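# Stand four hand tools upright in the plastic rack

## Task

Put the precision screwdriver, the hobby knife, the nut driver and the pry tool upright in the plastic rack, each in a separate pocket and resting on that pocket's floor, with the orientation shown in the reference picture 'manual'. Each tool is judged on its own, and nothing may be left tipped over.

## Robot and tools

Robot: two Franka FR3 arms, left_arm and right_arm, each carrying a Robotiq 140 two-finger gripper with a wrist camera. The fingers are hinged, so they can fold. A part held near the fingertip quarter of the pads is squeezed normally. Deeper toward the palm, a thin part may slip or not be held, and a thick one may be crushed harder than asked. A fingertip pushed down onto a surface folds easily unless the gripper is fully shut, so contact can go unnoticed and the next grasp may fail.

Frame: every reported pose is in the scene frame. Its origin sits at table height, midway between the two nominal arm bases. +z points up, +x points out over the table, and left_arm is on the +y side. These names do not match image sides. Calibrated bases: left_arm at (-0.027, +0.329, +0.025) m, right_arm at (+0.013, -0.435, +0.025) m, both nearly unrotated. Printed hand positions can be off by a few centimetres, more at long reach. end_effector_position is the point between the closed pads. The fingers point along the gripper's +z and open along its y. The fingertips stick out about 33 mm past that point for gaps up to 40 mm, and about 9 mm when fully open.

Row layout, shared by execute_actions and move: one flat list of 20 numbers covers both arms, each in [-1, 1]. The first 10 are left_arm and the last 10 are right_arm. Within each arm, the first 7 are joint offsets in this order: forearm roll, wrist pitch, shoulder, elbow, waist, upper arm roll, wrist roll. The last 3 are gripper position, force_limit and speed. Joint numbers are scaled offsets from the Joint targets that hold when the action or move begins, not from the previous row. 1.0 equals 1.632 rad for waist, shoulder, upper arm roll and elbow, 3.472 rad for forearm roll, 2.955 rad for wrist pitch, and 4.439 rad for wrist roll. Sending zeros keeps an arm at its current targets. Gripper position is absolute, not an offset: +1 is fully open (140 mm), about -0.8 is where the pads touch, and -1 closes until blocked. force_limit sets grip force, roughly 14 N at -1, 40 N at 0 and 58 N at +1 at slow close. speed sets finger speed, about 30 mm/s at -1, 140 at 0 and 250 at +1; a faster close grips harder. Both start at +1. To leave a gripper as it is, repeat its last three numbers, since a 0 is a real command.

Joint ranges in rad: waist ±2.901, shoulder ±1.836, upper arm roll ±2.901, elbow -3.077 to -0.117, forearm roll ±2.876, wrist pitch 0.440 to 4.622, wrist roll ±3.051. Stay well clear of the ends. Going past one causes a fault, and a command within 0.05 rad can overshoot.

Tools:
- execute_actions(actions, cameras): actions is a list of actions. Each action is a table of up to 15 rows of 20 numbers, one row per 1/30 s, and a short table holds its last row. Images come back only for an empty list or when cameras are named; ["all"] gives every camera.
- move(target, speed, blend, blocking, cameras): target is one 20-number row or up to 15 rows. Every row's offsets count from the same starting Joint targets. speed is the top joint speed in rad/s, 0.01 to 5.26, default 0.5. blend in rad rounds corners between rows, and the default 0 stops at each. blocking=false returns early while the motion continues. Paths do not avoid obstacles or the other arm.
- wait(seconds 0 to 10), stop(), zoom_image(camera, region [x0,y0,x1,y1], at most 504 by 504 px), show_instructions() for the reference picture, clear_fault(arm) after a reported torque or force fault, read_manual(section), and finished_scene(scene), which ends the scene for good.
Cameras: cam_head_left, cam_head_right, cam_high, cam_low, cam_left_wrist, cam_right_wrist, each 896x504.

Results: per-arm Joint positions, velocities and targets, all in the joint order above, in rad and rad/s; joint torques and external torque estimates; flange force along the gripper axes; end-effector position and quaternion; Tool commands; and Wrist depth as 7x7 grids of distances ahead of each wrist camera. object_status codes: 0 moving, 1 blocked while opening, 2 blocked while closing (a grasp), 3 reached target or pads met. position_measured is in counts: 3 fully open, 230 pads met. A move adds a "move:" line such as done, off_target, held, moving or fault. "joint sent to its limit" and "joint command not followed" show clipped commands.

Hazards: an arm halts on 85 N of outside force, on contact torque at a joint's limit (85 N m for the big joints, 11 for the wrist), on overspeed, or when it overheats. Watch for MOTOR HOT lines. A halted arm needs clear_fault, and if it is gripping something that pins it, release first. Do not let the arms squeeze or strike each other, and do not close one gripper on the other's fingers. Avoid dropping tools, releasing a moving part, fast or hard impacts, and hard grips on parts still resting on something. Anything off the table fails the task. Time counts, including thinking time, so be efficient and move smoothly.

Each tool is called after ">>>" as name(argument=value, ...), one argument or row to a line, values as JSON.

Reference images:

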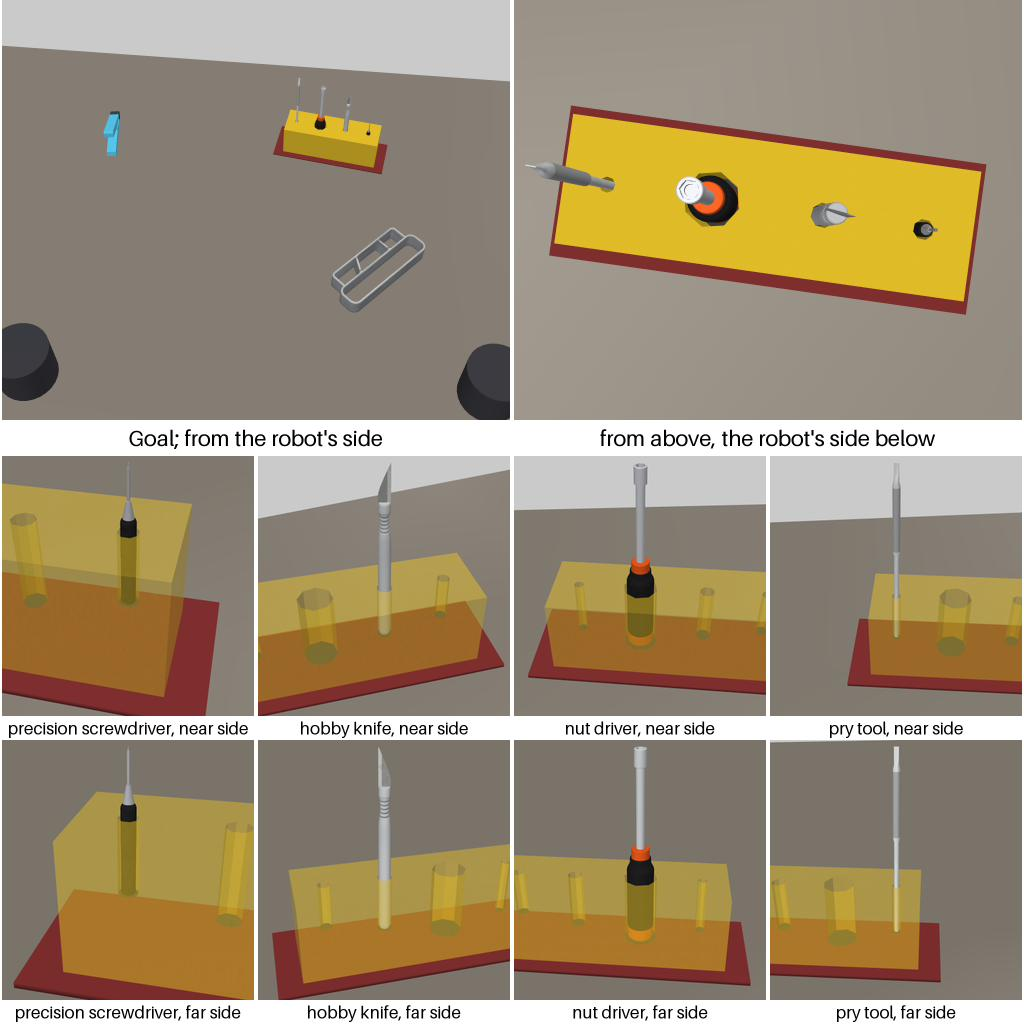

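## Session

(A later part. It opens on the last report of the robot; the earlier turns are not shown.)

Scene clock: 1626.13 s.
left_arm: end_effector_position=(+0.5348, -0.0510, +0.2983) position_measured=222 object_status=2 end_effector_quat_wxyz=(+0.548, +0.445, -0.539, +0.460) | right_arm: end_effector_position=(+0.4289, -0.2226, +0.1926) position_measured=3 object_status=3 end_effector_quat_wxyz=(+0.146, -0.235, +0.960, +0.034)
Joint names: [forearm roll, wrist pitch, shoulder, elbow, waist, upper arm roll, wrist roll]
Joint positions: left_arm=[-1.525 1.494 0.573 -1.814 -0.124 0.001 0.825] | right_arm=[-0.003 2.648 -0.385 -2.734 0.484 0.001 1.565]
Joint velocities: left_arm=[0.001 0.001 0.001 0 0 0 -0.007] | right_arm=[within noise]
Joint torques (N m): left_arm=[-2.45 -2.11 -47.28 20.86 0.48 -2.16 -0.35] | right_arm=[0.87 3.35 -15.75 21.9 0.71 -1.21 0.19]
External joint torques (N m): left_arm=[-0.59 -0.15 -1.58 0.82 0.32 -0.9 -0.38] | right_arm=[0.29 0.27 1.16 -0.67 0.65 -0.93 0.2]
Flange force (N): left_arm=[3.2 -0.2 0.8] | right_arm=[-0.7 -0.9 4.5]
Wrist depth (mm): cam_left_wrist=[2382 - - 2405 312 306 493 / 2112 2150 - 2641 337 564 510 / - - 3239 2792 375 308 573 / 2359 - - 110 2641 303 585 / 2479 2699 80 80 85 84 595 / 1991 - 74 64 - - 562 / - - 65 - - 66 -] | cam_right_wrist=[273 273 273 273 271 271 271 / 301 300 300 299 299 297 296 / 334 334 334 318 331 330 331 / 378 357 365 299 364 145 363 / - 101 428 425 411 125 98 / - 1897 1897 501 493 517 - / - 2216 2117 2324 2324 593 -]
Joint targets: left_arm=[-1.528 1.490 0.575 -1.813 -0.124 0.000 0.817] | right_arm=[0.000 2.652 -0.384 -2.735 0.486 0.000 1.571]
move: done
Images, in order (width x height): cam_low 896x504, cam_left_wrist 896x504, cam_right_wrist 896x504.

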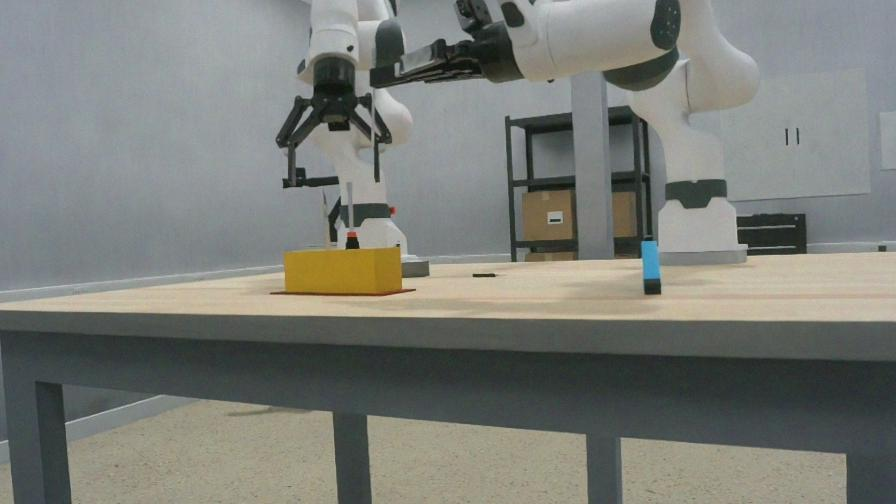

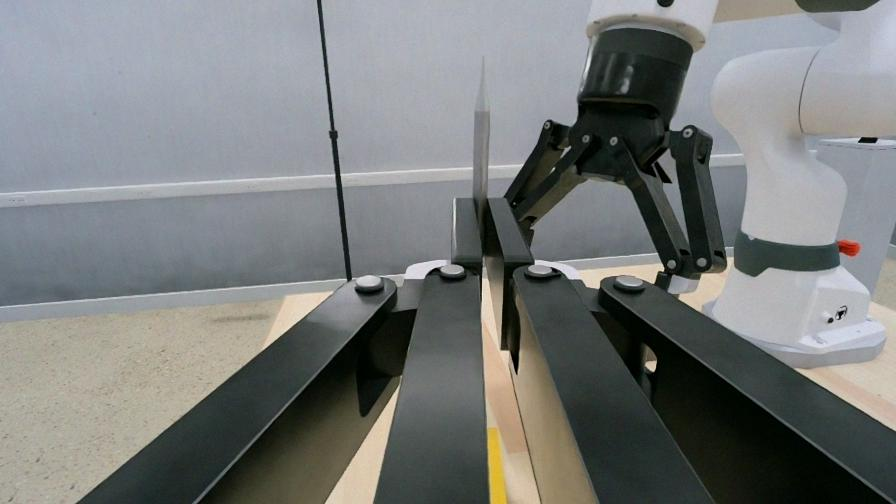

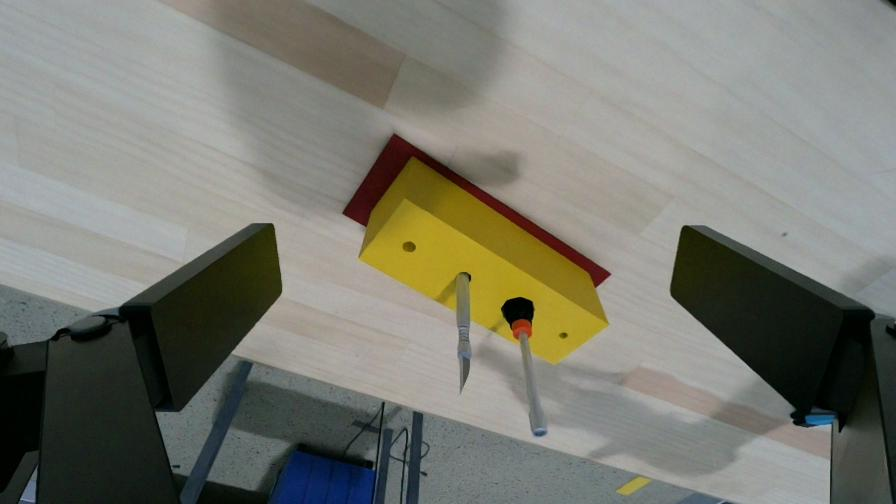

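>>> move(
  target=[
    [0.0109, 0.0207, 0.1431, 0.0561, -0.0053, 0, 0.0325, -1, -1, -1, 0, 0, 0, 0, 0, 0, 0, 1, 1, 1],
  ],
  speed=0.2,
  cameras=["cam_right_wrist", "cam_low", "cam_left_wrist"],
)

>>> zoom_image(
  camera="cam_low",
  region=[330, 150, 430, 300],
)

>>> zoom_image(
  camera="cam_right_wrist",
  region=[490, 280, 690, 480],
)

Scene clock: 1668.17 s.
left_arm: end_effector_position=(+0.5348, -0.0512, +0.1687) position_measured=222 object_status=2 end_effector_quat_wxyz=(+0.538, +0.460, -0.549, +0.444) | right_arm: end_effector_position=(+0.4289, -0.2226, +0.1926) position_measured=3 object_status=3 end_effector_quat_wxyz=(+0.146, -0.235, +0.960, +0.034)
Joint names: [forearm roll, wrist pitch, shoulder, elbow, waist, upper arm roll, wrist roll]
Joint positions: left_arm=[-1.493 1.547 0.808 -1.723 -0.132 0.001 0.954] | right_arm=[-0.003 2.648 -0.385 -2.734 0.484 0.001 1.565]
Joint velocities: left_arm=[-0.001 0 0.001 -0.001 0.001 -0.001 0.006] | right_arm=[within noise]
Joint torques (N m): left_arm=[-1.09 -1.64 -50.72 18.81 -0.04 -2.43 0.08] | right_arm=[0.88 3.36 -15.79 21.9 0.76 -1.2 0.18]
External joint torques (N m): left_arm=[0.36 0.47 -2.37 1.12 0.19 -0.5 0.05] | right_arm=[0.3 0.27 1.08 -0.74 0.67 -0.94 0.19]
Flange force (N): left_arm=[3.9 0.8 0.4] | right_arm=[-0.3 -0.9 4.3]
Wrist depth (mm): cam_left_wrist=[- 2229 - 2479 348 243 508 / - - - 367 2504 259 522 / 2927 - 2479 166 794 779 545 / 2314 2699 629 116 607 587 553 / 2059 2008 80 80 85 80 389 / 1699 - 74 64 - - 351 / - - 65 - - 66 -] | cam_right_wrist=[273 272 273 273 271 271 269 / 302 302 301 300 298 297 297 / 336 333 334 323 331 332 331 / 379 357 368 296 362 145 365 / - 101 428 448 411 125 98 / - 1810 1976 498 492 512 - / - 2444 2080 2302 551 567 -]
Joint targets: left_arm=[-1.490 1.551 0.809 -1.721 -0.133 0.000 0.962] | right_arm=[0.000 2.652 -0.384 -2.735 0.486 0.000 1.571]
move: done
Images, in order (width x height): cam_low 896x504, cam_left_wrist 896x504, cam_right_wrist 896x504.

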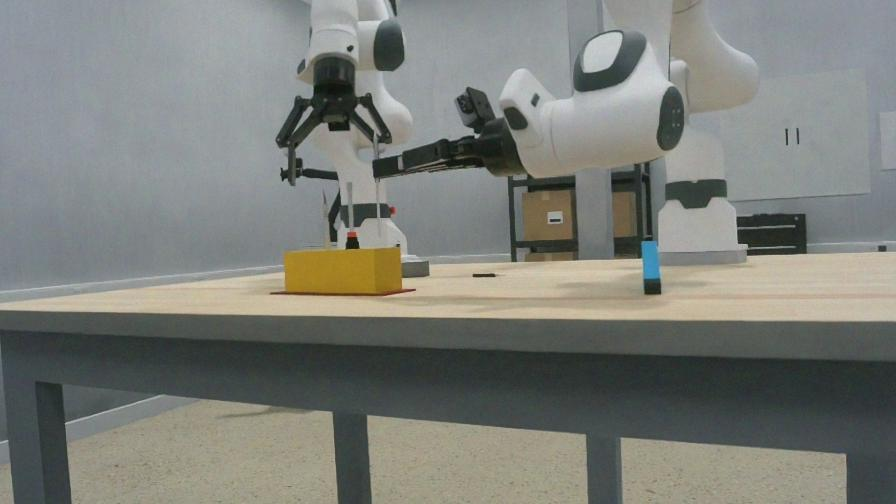

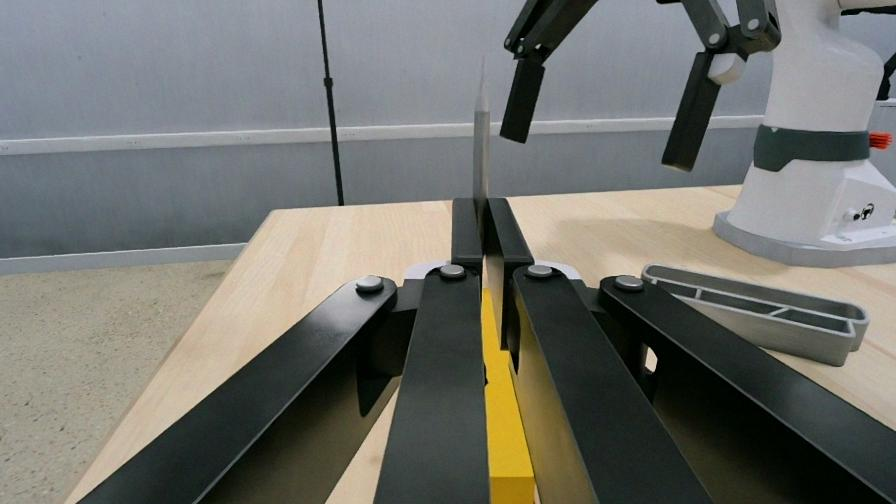

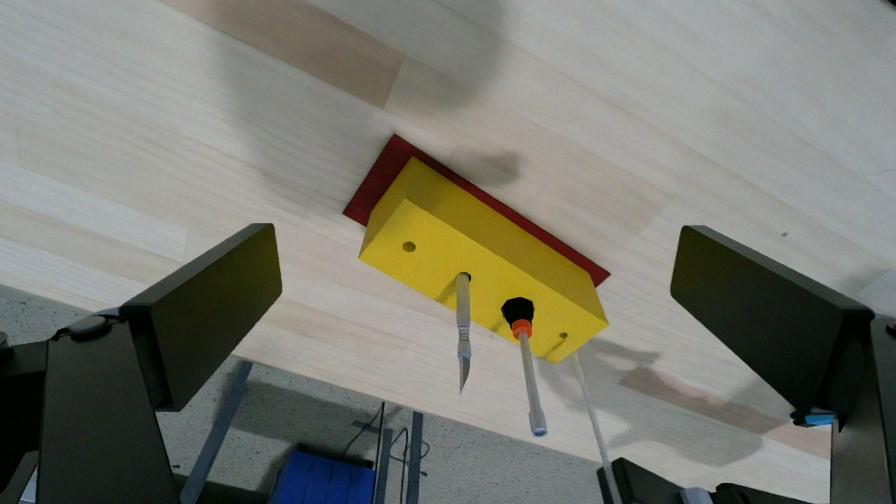

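Scaled by 3.360.

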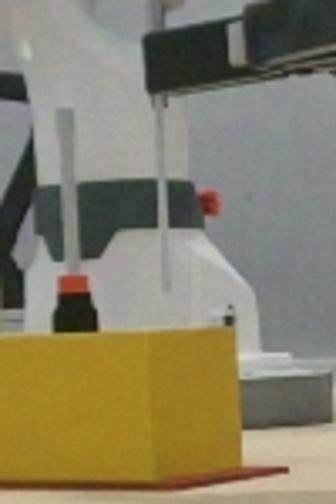

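Scaled by 2.520.

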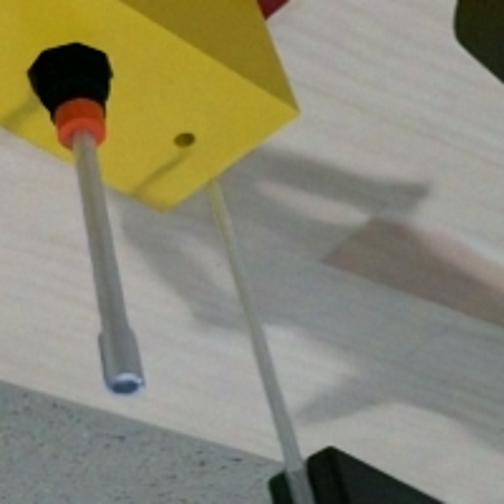

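>>> move(
  target=[
    [-0.0023, 0.0018, 0.0159, 0.0116, -0.0059, 0, 0.0016, -1, -1, -1, 0, 0, 0, 0, 0, 0, 0, 1, 1, 1],
  ],
  speed=0.06,
  cameras=["cam_right_wrist", "cam_low"],
)

>>> zoom_image(
  camera="cam_low",
  region=[330, 180, 430, 300],
)

>>> zoom_image(
  camera="cam_right_wrist",
  region=[530, 300, 630, 400],
)

Scene clock: 1687.53 s.
left_arm: end_effector_position=(+0.5344, -0.0568, +0.1589) position_measured=222 object_status=2 end_effector_quat_wxyz=(+0.538, +0.459, -0.551, +0.443) | right_arm: end_effector_position=(+0.4289, -0.2226, +0.1926) position_measured=3 object_status=3 end_effector_quat_wxyz=(+0.146, -0.235, +0.960, +0.034)
Joint names: [forearm roll, wrist pitch, shoulder, elbow, waist, upper arm roll, wrist roll]
Joint positions: left_arm=[-1.495 1.552 0.832 -1.704 -0.141 0.001 0.961] | right_arm=[-0.003 2.648 -0.385 -2.734 0.484 0.001 1.565]
Joint velocities: left_arm=[-0.002 0.001 0 0.003 0.001 0.002 0.006] | right_arm=[within noise]
Joint torques (N m): left_arm=[-2.08 -1.59 -50.66 18.43 0.05 -2.34 0.28] | right_arm=[0.87 3.36 -15.78 21.94 0.73 -1.2 0.19]
External joint torques (N m): left_arm=[-0.63 0.51 -1.82 0.76 0.12 -0.5 0.25] | right_arm=[0.28 0.29 0.96 -0.58 0.74 -0.84 0.2]
Flange force (N): left_arm=[2.9 1.3 1.6] | right_arm=[-0.5 -0.7 4.0]
Wrist depth (mm): cam_left_wrist=[2076 - - - 346 239 508 / - - 2612 157 2584 248 520 / 2229 - - 164 810 762 542 / 2382 2641 598 115 580 574 536 / 2076 1760 80 80 85 84 376 / 1620 - 74 64 - - 337 / - - 65 - - 66 -] | cam_right_wrist=[273 272 273 273 273 271 270 / 301 302 301 301 299 299 297 / 335 333 336 318 331 331 331 / 378 358 366 293 364 145 362 / - 101 428 415 404 125 98 / - 1882 1992 494 493 512 - / - 2280 2136 2371 551 550 -]
Joint targets: left_arm=[-1.498 1.556 0.835 -1.702 -0.142 0.000 0.969] | right_arm=[0.000 2.652 -0.384 -2.735 0.486 0.000 1.571]
move: done
Images, in order (width x height): cam_low 896x504, cam_right_wrist 896x504.

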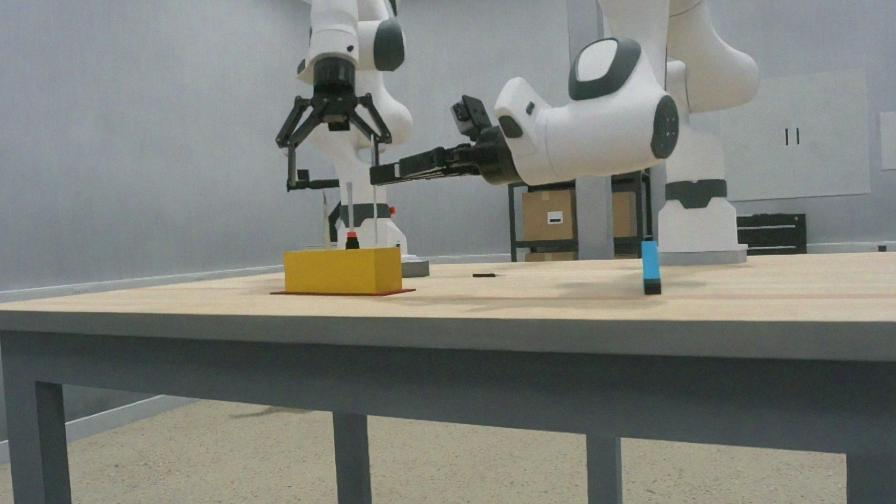

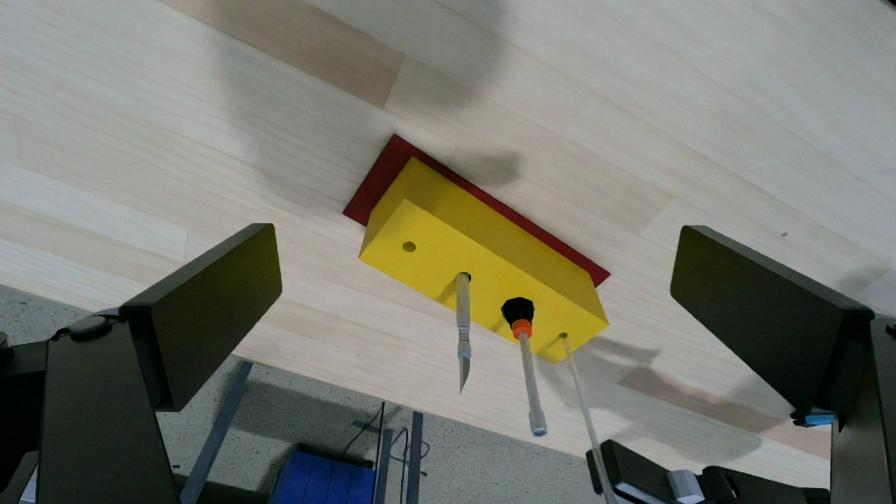

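Scaled by 4.200.

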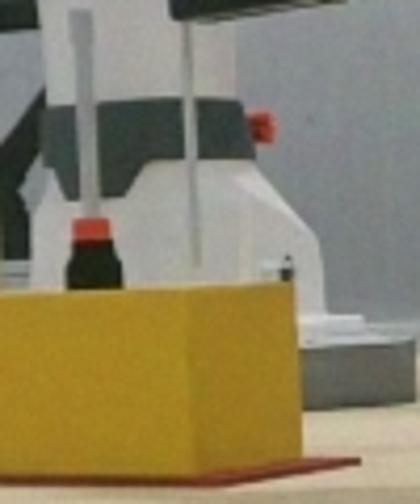

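Scaled by 5.040.

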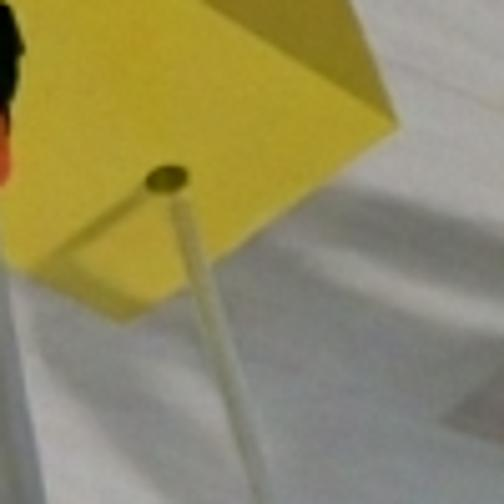

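>>> move(
  target=[
    [0.0005, -0.0004, 0.0086, 0.0089, 0.0014, 0, -0.0001, -1, -1, -1, 0, 0, 0, 0, 0, 0, 0, 1, 1, 1],
  ],
  speed=0.06,
  cameras=["cam_right_wrist", "cam_low"],
)

>>> zoom_image(
  camera="cam_low",
  region=[330, 180, 430, 300],
)

>>> zoom_image(
  camera="cam_right_wrist",
  region=[530, 300, 630, 400],
)

Scene clock: 1707.67 s.
left_arm: end_effector_position=(+0.5368, -0.0570, +0.1550) position_measured=222 object_status=2 end_effector_quat_wxyz=(+0.538, +0.458, -0.551, +0.443) | right_arm: end_effector_position=(+0.4289, -0.2226, +0.1926) position_measured=3 object_status=3 end_effector_quat_wxyz=(+0.146, -0.235, +0.960, +0.034)
Joint names: [forearm roll, wrist pitch, shoulder, elbow, waist, upper arm roll, wrist roll]
Joint positions: left_arm=[-1.495 1.553 0.846 -1.69 -0.141 0.001 0.963] | right_arm=[-0.003 2.648 -0.385 -2.734 0.484 0.001 1.565]
Joint torques (N m): left_arm=[-1.6 -1.81 -50.84 18.99 1.03 -2.36 0.16] | right_arm=[0.88 3.37 -15.75 21.96 0.72 -1.21 0.2]
External joint torques (N m): left_arm=[-0.14 0.3 -1.71 1.29 1.17 -0.44 0.13] | right_arm=[0.29 0.27 1.19 -0.71 0.67 -0.91 0.21]
Flange force (N): left_arm=[2.1 -1.3 -0.6] | right_arm=[-0.7 -0.8 4.6]
Wrist depth (mm): cam_left_wrist=[2076 - 2112 2405 345 236 507 / 2076 2999 2641 2927 2892 255 520 / - - 2504 838 841 802 542 / 2382 2479 584 116 572 565 534 / 1959 1827 80 80 85 84 378 / 1723 - 74 64 - - 330 / - - 65 - - 66 -] | cam_right_wrist=[273 274 272 273 271 270 271 / 302 300 300 301 299 298 296 / 335 335 335 327 332 331 330 / 378 360 368 301 360 145 360 / - 101 428 414 401 125 98 / - 1838 1959 494 498 512 - / - 2136 2136 2302 548 277 -]
Joint targets: left_arm=[-1.496 1.555 0.849 -1.688 -0.140 0.000 0.968] | right_arm=[0.000 2.652 -0.384 -2.735 0.486 0.000 1.571]
move: done
Images, in order (width x height): cam_low 896x504, cam_right_wrist 896x504.

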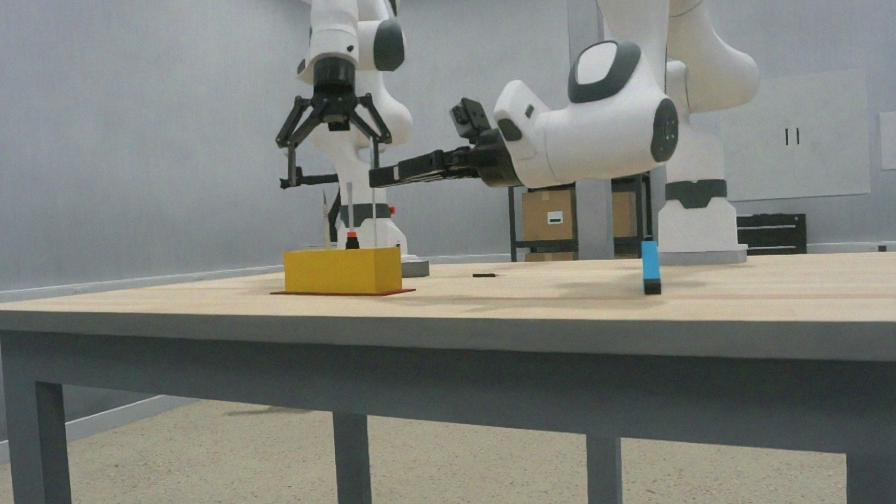

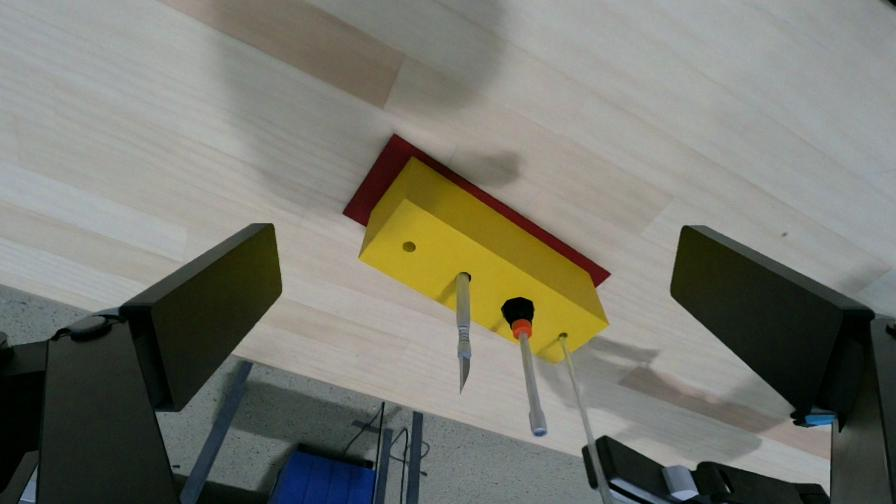

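Scaled by 4.200.

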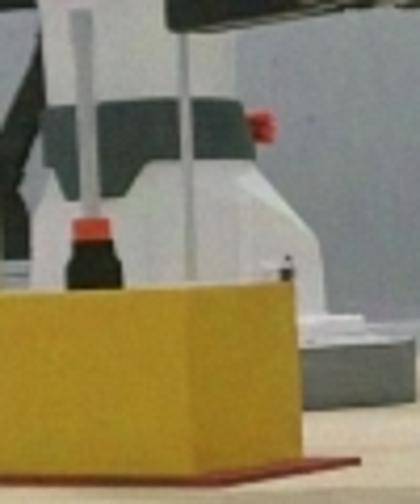

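Scaled by 5.040.

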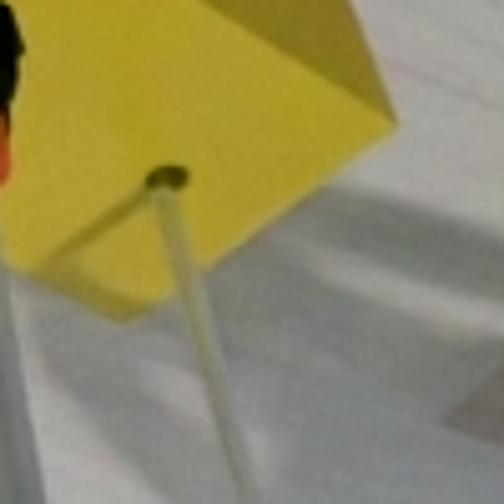

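>>> move(
  target=[
    [0.0005, -0.0004, 0, 0, 0.0011, 0, 0, -1, -1, -1, 0, 0, 0, 0, 0, 0, 0, 1, 1, 1],
    [0.0005, -0.0004, 0.0042, 0.0025, 0.0011, 0, 0.0007, -1, -1, -1, 0, 0, 0, 0, 0, 0, 0, 1, 1, 1],
  ],
  speed=0.05,
  cameras=["cam_right_wrist", "cam_low"],
)

>>> zoom_image(
  camera="cam_low",
  region=[330, 180, 430, 300],
)

>>> zoom_image(
  camera="cam_right_wrist",
  region=[530, 300, 630, 400],
)

Scene clock: 1721.53 s.
left_arm: end_effector_position=(+0.5377, -0.0563, +0.1530) position_measured=222 object_status=2 end_effector_quat_wxyz=(+0.537, +0.459, -0.551, +0.444) | right_arm: end_effector_position=(+0.4289, -0.2226, +0.1926) position_measured=3 object_status=3 end_effector_quat_wxyz=(+0.146, -0.235, +0.960, +0.034)
Joint names: [forearm roll, wrist pitch, shoulder, elbow, waist, upper arm roll, wrist roll]
Joint positions: left_arm=[-1.495 1.552 0.852 -1.685 -0.139 0.001 0.964] | right_arm=[-0.003 2.648 -0.385 -2.734 0.484 0.001 1.565]
Joint torques (N m): left_arm=[-1.45 -1.78 -50.12 18.12 1.07 -2.11 0.15] | right_arm=[0.87 3.37 -15.8 21.9 0.72 -1.21 0.16]
External joint torques (N m): left_arm=[-0.01 0.3 -1.11 0.54 0.95 -0.38 0.12] | right_arm=[0.28 0.27 1.09 -0.73 0.69 -0.88 0.17]
Flange force (N): left_arm=[1.7 0.5 -0.4] | right_arm=[-0.3 -0.9 4.4]
Wrist depth (mm): cam_left_wrist=[2094 - - - 345 238 502 / - - 2292 2479 2076 246 525 / - 2531 2024 164 796 791 536 / 2405 2359 585 116 560 557 539 / 1943 1748 80 80 85 84 377 / 1675 - 74 64 - - 328 / - - 65 - - 66 -] | cam_right_wrist=[273 273 273 272 271 271 269 / 302 301 301 299 299 298 297 / 336 335 334 325 333 331 329 / 375 356 379 302 363 145 362 / - 101 430 417 354 125 99 / - 1867 1943 497 493 511 - / - 2419 2117 2302 550 279 -]
Joint targets: left_arm=[-1.495 1.554 0.856 -1.684 -0.138 0.000 0.971] | right_arm=[0.000 2.652 -0.384 -2.735 0.486 0.000 1.571]
move: done
Images, in order (width x height): cam_low 896x504, cam_right_wrist 896x504.

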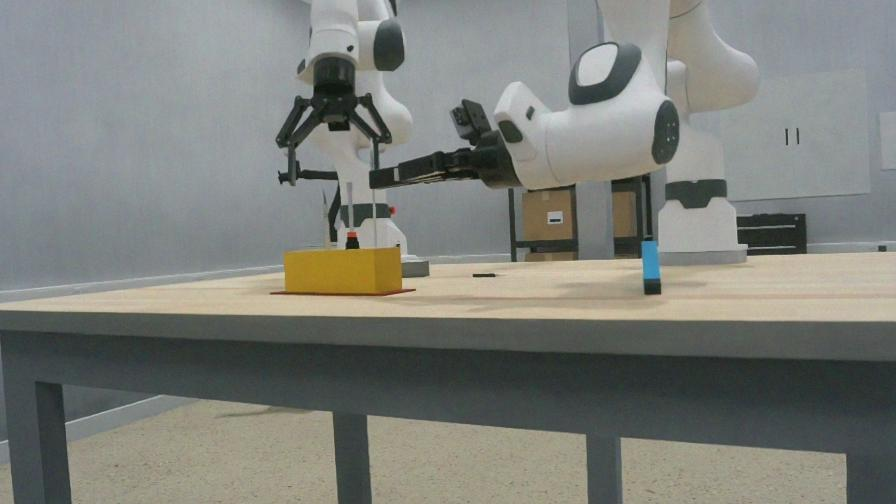

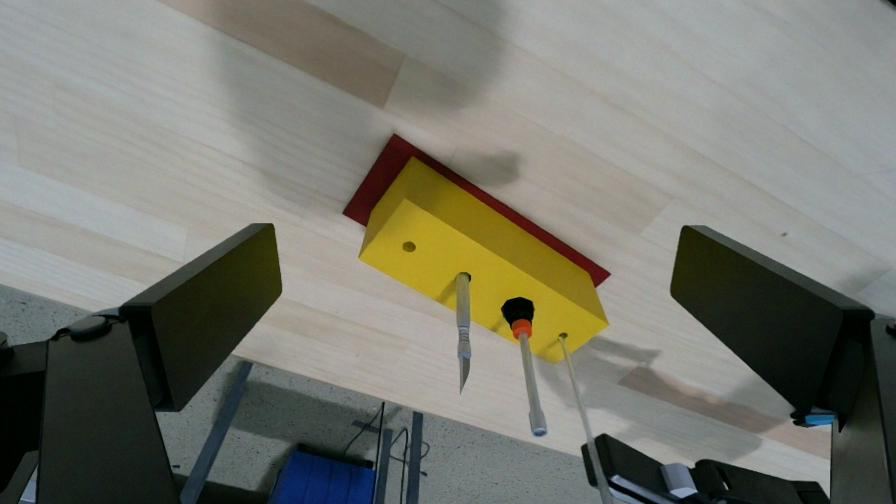

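Scaled by 4.200.

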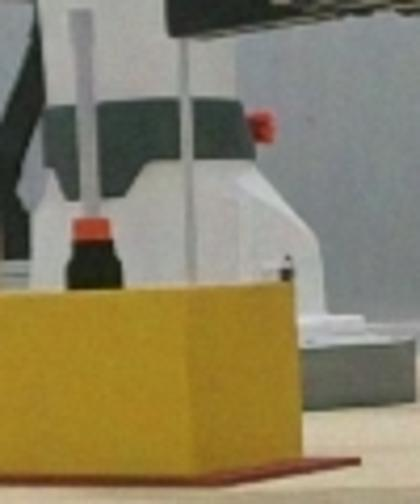

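Scaled by 5.040.

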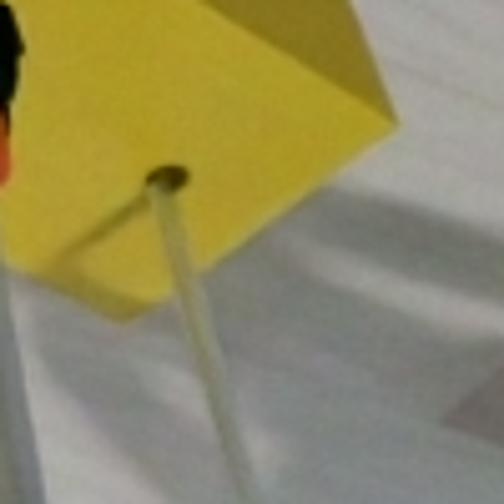

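>>> move(
  target=[
    [0, 0, -0.0028, -0.0017, 0, 0, -0.0004, -1, -1, -1, 0, 0, 0, 0, 0, 0, 0, 1, 1, 1],
    [-0.0002, 0.0002, -0.0056, -0.0068, -0.0006, 0, 0.0005, -1, -1, -1, 0, 0, 0, 0, 0, 0, 0, 1, 1, 1],
  ],
  speed=0.05,
  cameras=["cam_right_wrist", "cam_low"],
)

>>> zoom_image(
  camera="cam_low",
  region=[350, 220, 410, 280],
)

>>> zoom_image(
  camera="cam_right_wrist",
  region=[535, 310, 595, 370],
)

Scene clock: 1742.27 s.
left_arm: end_effector_position=(+0.5356, -0.0560, +0.1524) position_measured=222 object_status=2 end_effector_quat_wxyz=(+0.538, +0.459, -0.550, +0.443) | right_arm: end_effector_position=(+0.4289, -0.2226, +0.1926) position_measured=3 object_status=3 end_effector_quat_wxyz=(+0.146, -0.235, +0.960, +0.034)
Joint names: [forearm roll, wrist pitch, shoulder, elbow, waist, upper arm roll, wrist roll]
Joint positions: left_arm=[-1.495 1.552 0.849 -1.693 -0.139 0.001 0.967] | right_arm=[-0.003 2.648 -0.385 -2.734 0.484 0.001 1.565]
Joint torques (N m): left_arm=[-1.54 -1.86 -51.79 17.22 0.54 -2.15 0.22] | right_arm=[0.86 3.35 -15.77 21.92 0.7 -1.19 0.18]
External joint torques (N m): left_arm=[-0.09 0.24 -2.72 -0.43 0.57 -0.29 0.18] | right_arm=[0.28 0.24 1.2 -0.78 0.65 -0.89 0.19]
Flange force (N): left_arm=[6.6 8.3 0.4] | right_arm=[-0.5 -0.9 4.6]
Wrist depth (mm): cam_left_wrist=[- - 2229 - 350 237 501 / - - 2169 2405 2405 253 519 / - - 844 815 815 741 541 / 2429 2359 580 116 566 561 510 / 2041 469 80 80 85 84 374 / 1664 - 74 64 - - 327 / - - 65 - - 66 -] | cam_right_wrist=[274 273 273 271 272 271 270 / 302 302 301 300 298 297 296 / 337 334 334 317 332 330 331 / 378 358 366 292 368 145 363 / - 101 431 433 409 125 98 / - 1852 1959 493 496 513 - / - 1928 2062 2136 267 277 -]
Joint targets: left_arm=[-1.495 1.555 0.847 -1.695 -0.139 0.000 0.974] | right_arm=[0.000 2.652 -0.384 -2.735 0.486 0.000 1.571]
move: done
Images, in order (width x height): cam_low 896x504, cam_right_wrist 896x504.

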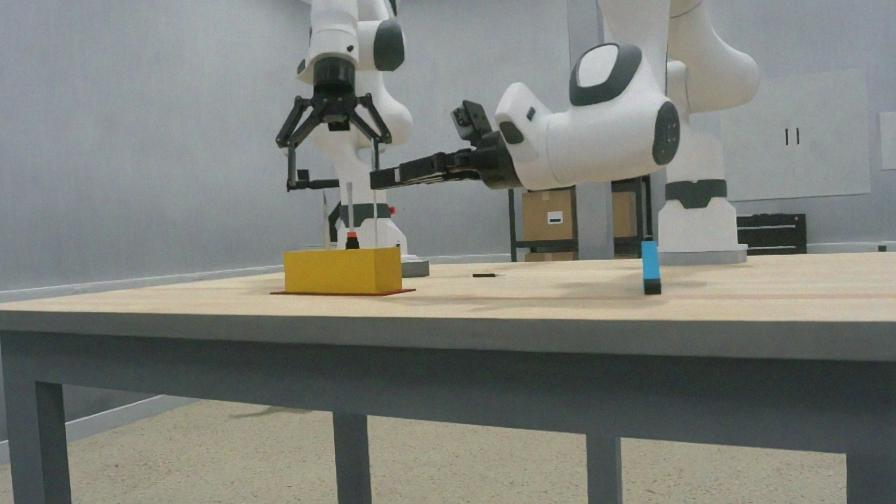

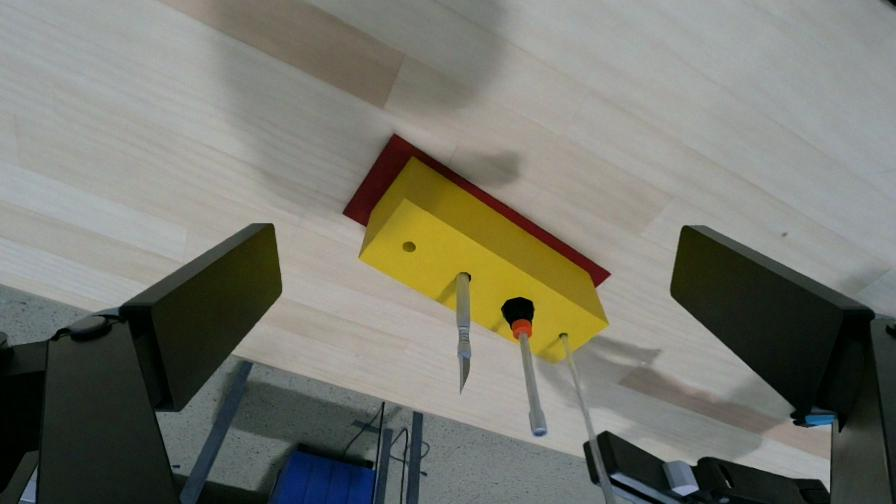

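Scaled by 8.400.

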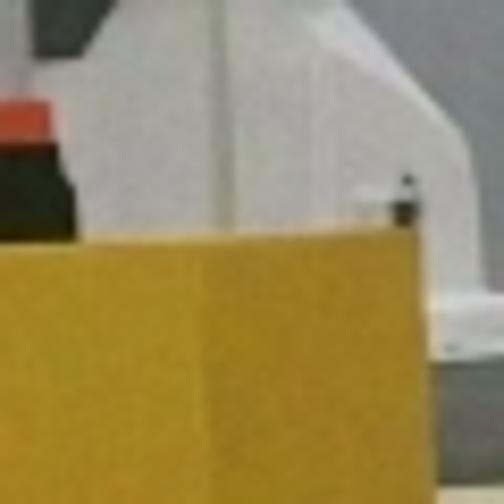

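Scaled by 8.400.

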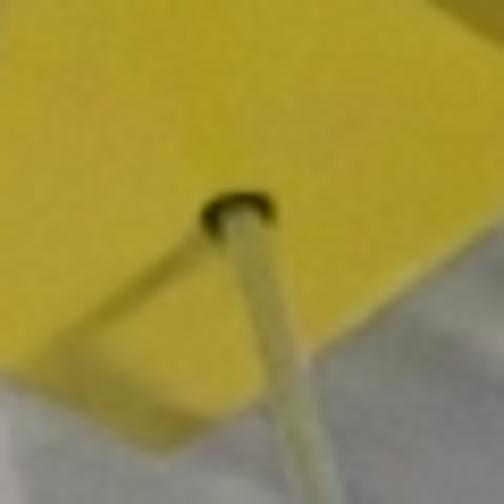

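>>> move(
  target=[
    [0, 0, 0.0070, 0.0041, 0, 0, 0.0011, -1, -1, -1, 0, 0, 0, 0, 0, 0, 0, 1, 1, 1],
  ],
  speed=0.05,
  cameras=["cam_right_wrist", "cam_low"],
)

>>> zoom_image(
  camera="cam_low",
  region=[350, 180, 410, 280],
)

>>> zoom_image(
  camera="cam_right_wrist",
  region=[535, 310, 595, 370],
)

Scene clock: 1748.43 s.
left_arm: end_effector_position=(+0.5353, -0.0560, +0.1495) position_measured=222 object_status=2 end_effector_quat_wxyz=(+0.538, +0.459, -0.551, +0.444) | right_arm: end_effector_position=(+0.4289, -0.2226, +0.1926) position_measured=3 object_status=3 end_effector_quat_wxyz=(+0.146, -0.235, +0.960, +0.034)
Joint names: [forearm roll, wrist pitch, shoulder, elbow, waist, upper arm roll, wrist roll]
Joint positions: left_arm=[-1.495 1.552 0.855 -1.69 -0.139 0.001 0.971] | right_arm=[-0.003 2.648 -0.385 -2.734 0.484 0.001 1.565]
Joint velocities: left_arm=[0 0 0 0.004 0 0 0.005] | right_arm=[within noise]
Joint torques (N m): left_arm=[-1.53 -1.86 -50.86 18.12 0.58 -2.15 0.26] | right_arm=[0.86 3.36 -15.79 21.94 0.73 -1.17 0.19]
External joint torques (N m): left_arm=[-0.1 0.23 -1.69 0.56 0.36 -0.49 0.23] | right_arm=[0.28 0.26 1.14 -0.72 0.72 -0.83 0.2]
Flange force (N): left_arm=[2.9 1.9 0.4] | right_arm=[-0.5 -0.7 4.5]
Wrist depth (mm): cam_left_wrist=[- - - - 2382 239 501 / - 2670 2699 353 2359 258 521 / - 3374 738 167 781 700 542 / 2479 2479 576 116 562 542 505 / 1959 468 80 80 85 84 369 / 1641 - 74 64 - - 321 / - - 65 - - 66 -] | cam_right_wrist=[273 273 272 272 272 271 271 / 301 301 300 300 299 298 297 / 335 334 332 326 333 331 332 / 380 358 375 - 361 145 362 / - 101 427 426 426 125 98 / - 1882 1912 497 495 511 - / - 2195 2175 2324 549 278 -]
Joint targets: left_arm=[-1.495 1.555 0.858 -1.688 -0.139 0.000 0.979] | right_arm=[0.000 2.652 -0.384 -2.735 0.486 0.000 1.571]
move: done
Images, in order (width x height): cam_low 896x504, cam_right_wrist 896x504.

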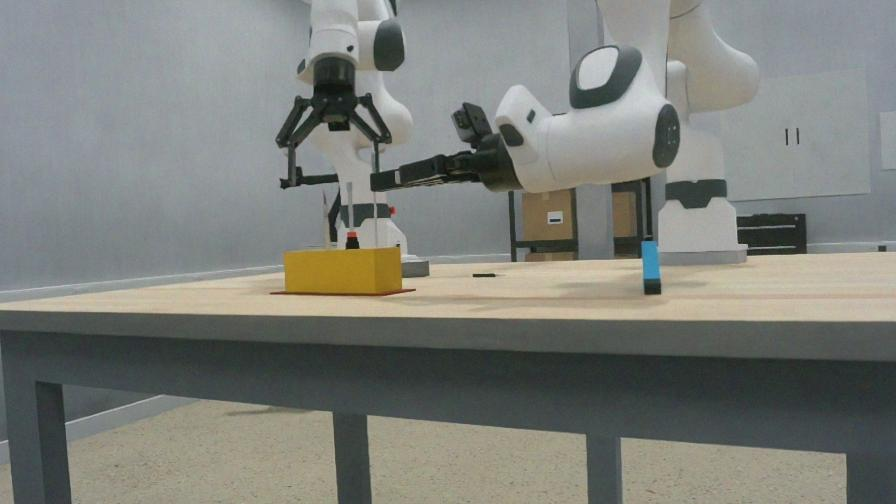

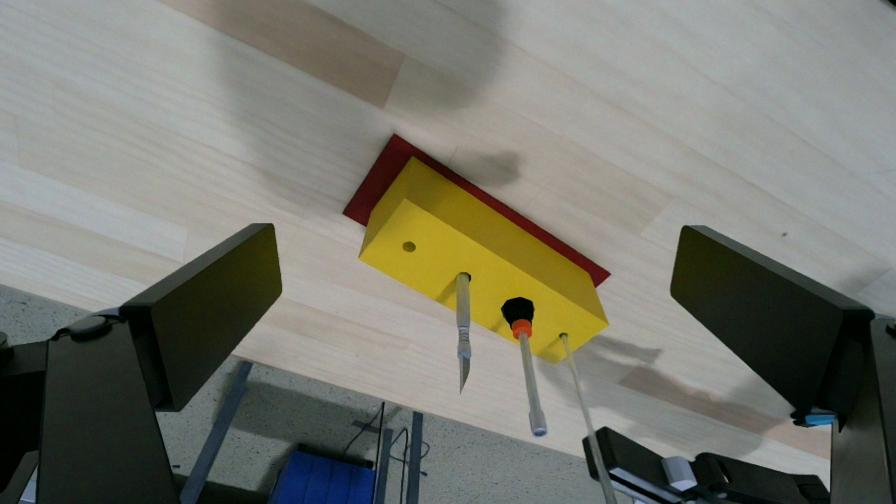

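Scaled by 5.040.

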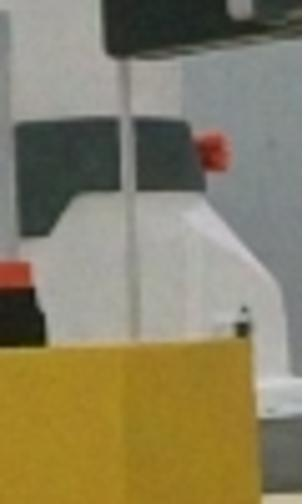

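Scaled by 8.400.

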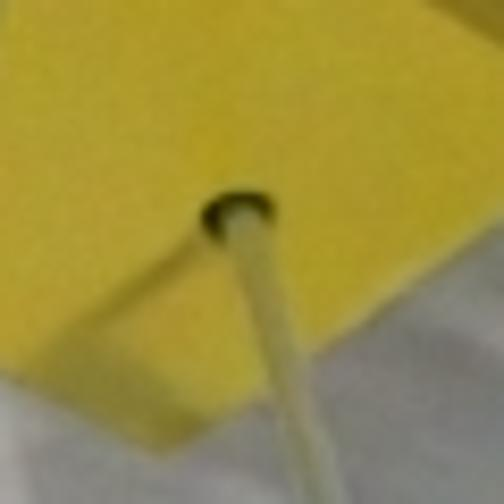

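>>> zoom_image(
  camera="cam_low",
  region=[340, 110, 440, 260],
)

>>> zoom_image(
  camera="cam_right_wrist",
  region=[530, 310, 680, 504],
)

Scaled by 3.360.

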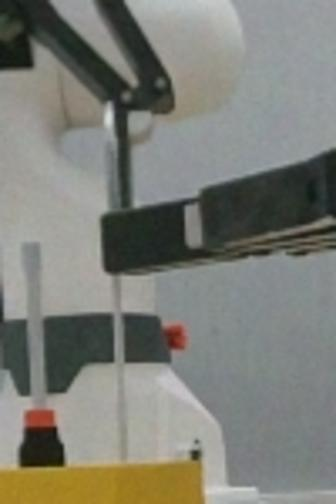

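Scaled by 2.598.

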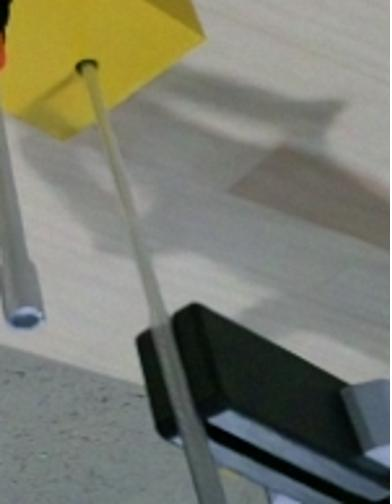

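>>> move(
  target=[
    [0, 0, 0.0042, 0.0025, 0, 0, 0.0007, -1, -1, -1, 0, 0, 0, 0, 0, 0, 0, 1, 1, 1],
  ],
  speed=0.05,
  cameras=["cam_right_wrist", "cam_low"],
)

>>> zoom_image(
  camera="cam_low",
  region=[340, 110, 440, 260],
)

>>> zoom_image(
  camera="cam_right_wrist",
  region=[535, 310, 595, 370],
)

Scene clock: 1768.07 s.
left_arm: end_effector_position=(+0.5354, -0.0560, +0.1467) position_measured=222 object_status=2 end_effector_quat_wxyz=(+0.538, +0.459, -0.551, +0.444) | right_arm: end_effector_position=(+0.4289, -0.2226, +0.1926) position_measured=3 object_status=3 end_effector_quat_wxyz=(+0.146, -0.235, +0.960, +0.034)
Joint names: [forearm roll, wrist pitch, shoulder, elbow, waist, upper arm roll, wrist roll]
Joint positions: left_arm=[-1.495 1.552 0.862 -1.686 -0.139 0.001 0.975] | right_arm=[-0.003 2.648 -0.385 -2.734 0.484 0.001 1.565]
Joint velocities: left_arm=[0 -0.001 0 0 -0.001 -0.001 0.004] | right_arm=[within noise]
Joint torques (N m): left_arm=[-1.53 -1.87 -50.91 18.45 0.59 -2.16 0.21] | right_arm=[0.87 3.36 -15.77 21.95 0.72 -1.18 0.17]
External joint torques (N m): left_arm=[-0.1 0.24 -1.64 0.91 0.62 -0.29 0.18] | right_arm=[0.29 0.26 1.09 -0.68 0.62 -0.93 0.18]
Flange force (N): left_arm=[2.4 0.2 -0.1] | right_arm=[-0.5 -1.0 4.3]
Wrist depth (mm): cam_left_wrist=[- - - - 352 239 502 / - - - 359 2189 2761 518 / - - 2249 167 804 794 543 / 2208 2429 570 116 555 483 533 / 2024 459 80 80 85 84 368 / 1675 - 74 64 - - 319 / - - 65 - - 66 -] | cam_right_wrist=[274 274 273 273 272 271 269 / 300 301 301 300 299 298 298 / 335 334 332 317 331 331 330 / 378 358 365 301 364 145 360 / - 101 430 415 355 125 99 / - 1912 1943 498 479 511 - / - 2195 2117 2395 2175 277 -]
Joint targets: left_arm=[-1.495 1.555 0.865 -1.684 -0.139 0.000 0.982] | right_arm=[0.000 2.652 -0.384 -2.735 0.486 0.000 1.571]
move: done
Images, in order (width x height): cam_low 896x504, cam_right_wrist 896x504.

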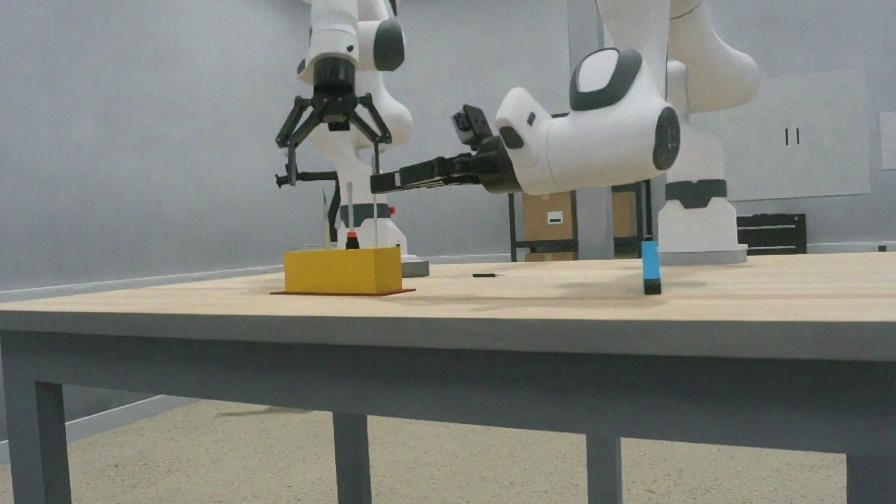

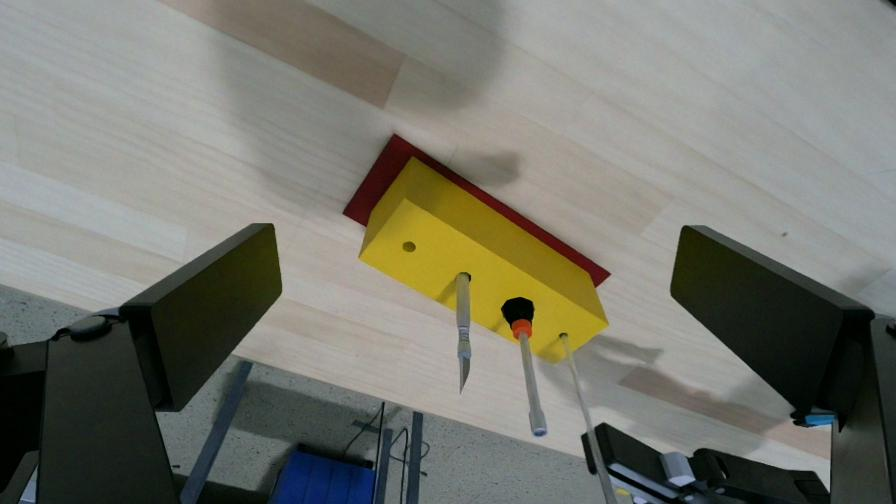

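Scaled by 3.360.

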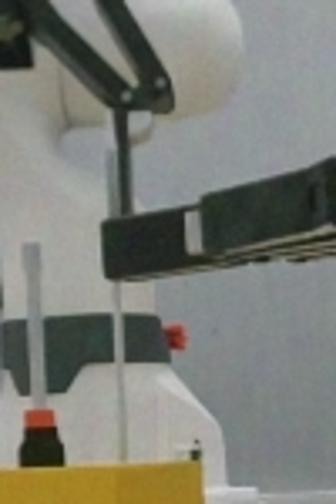

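Scaled by 8.400.

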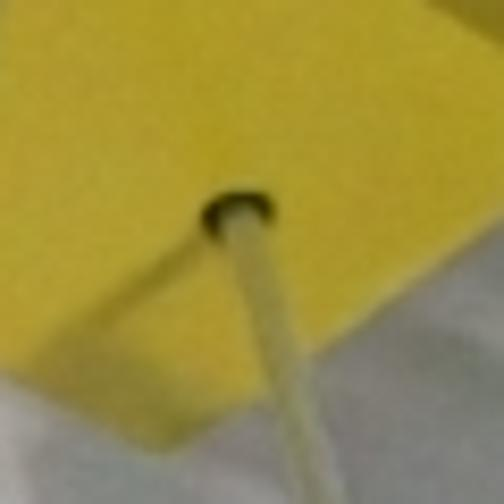

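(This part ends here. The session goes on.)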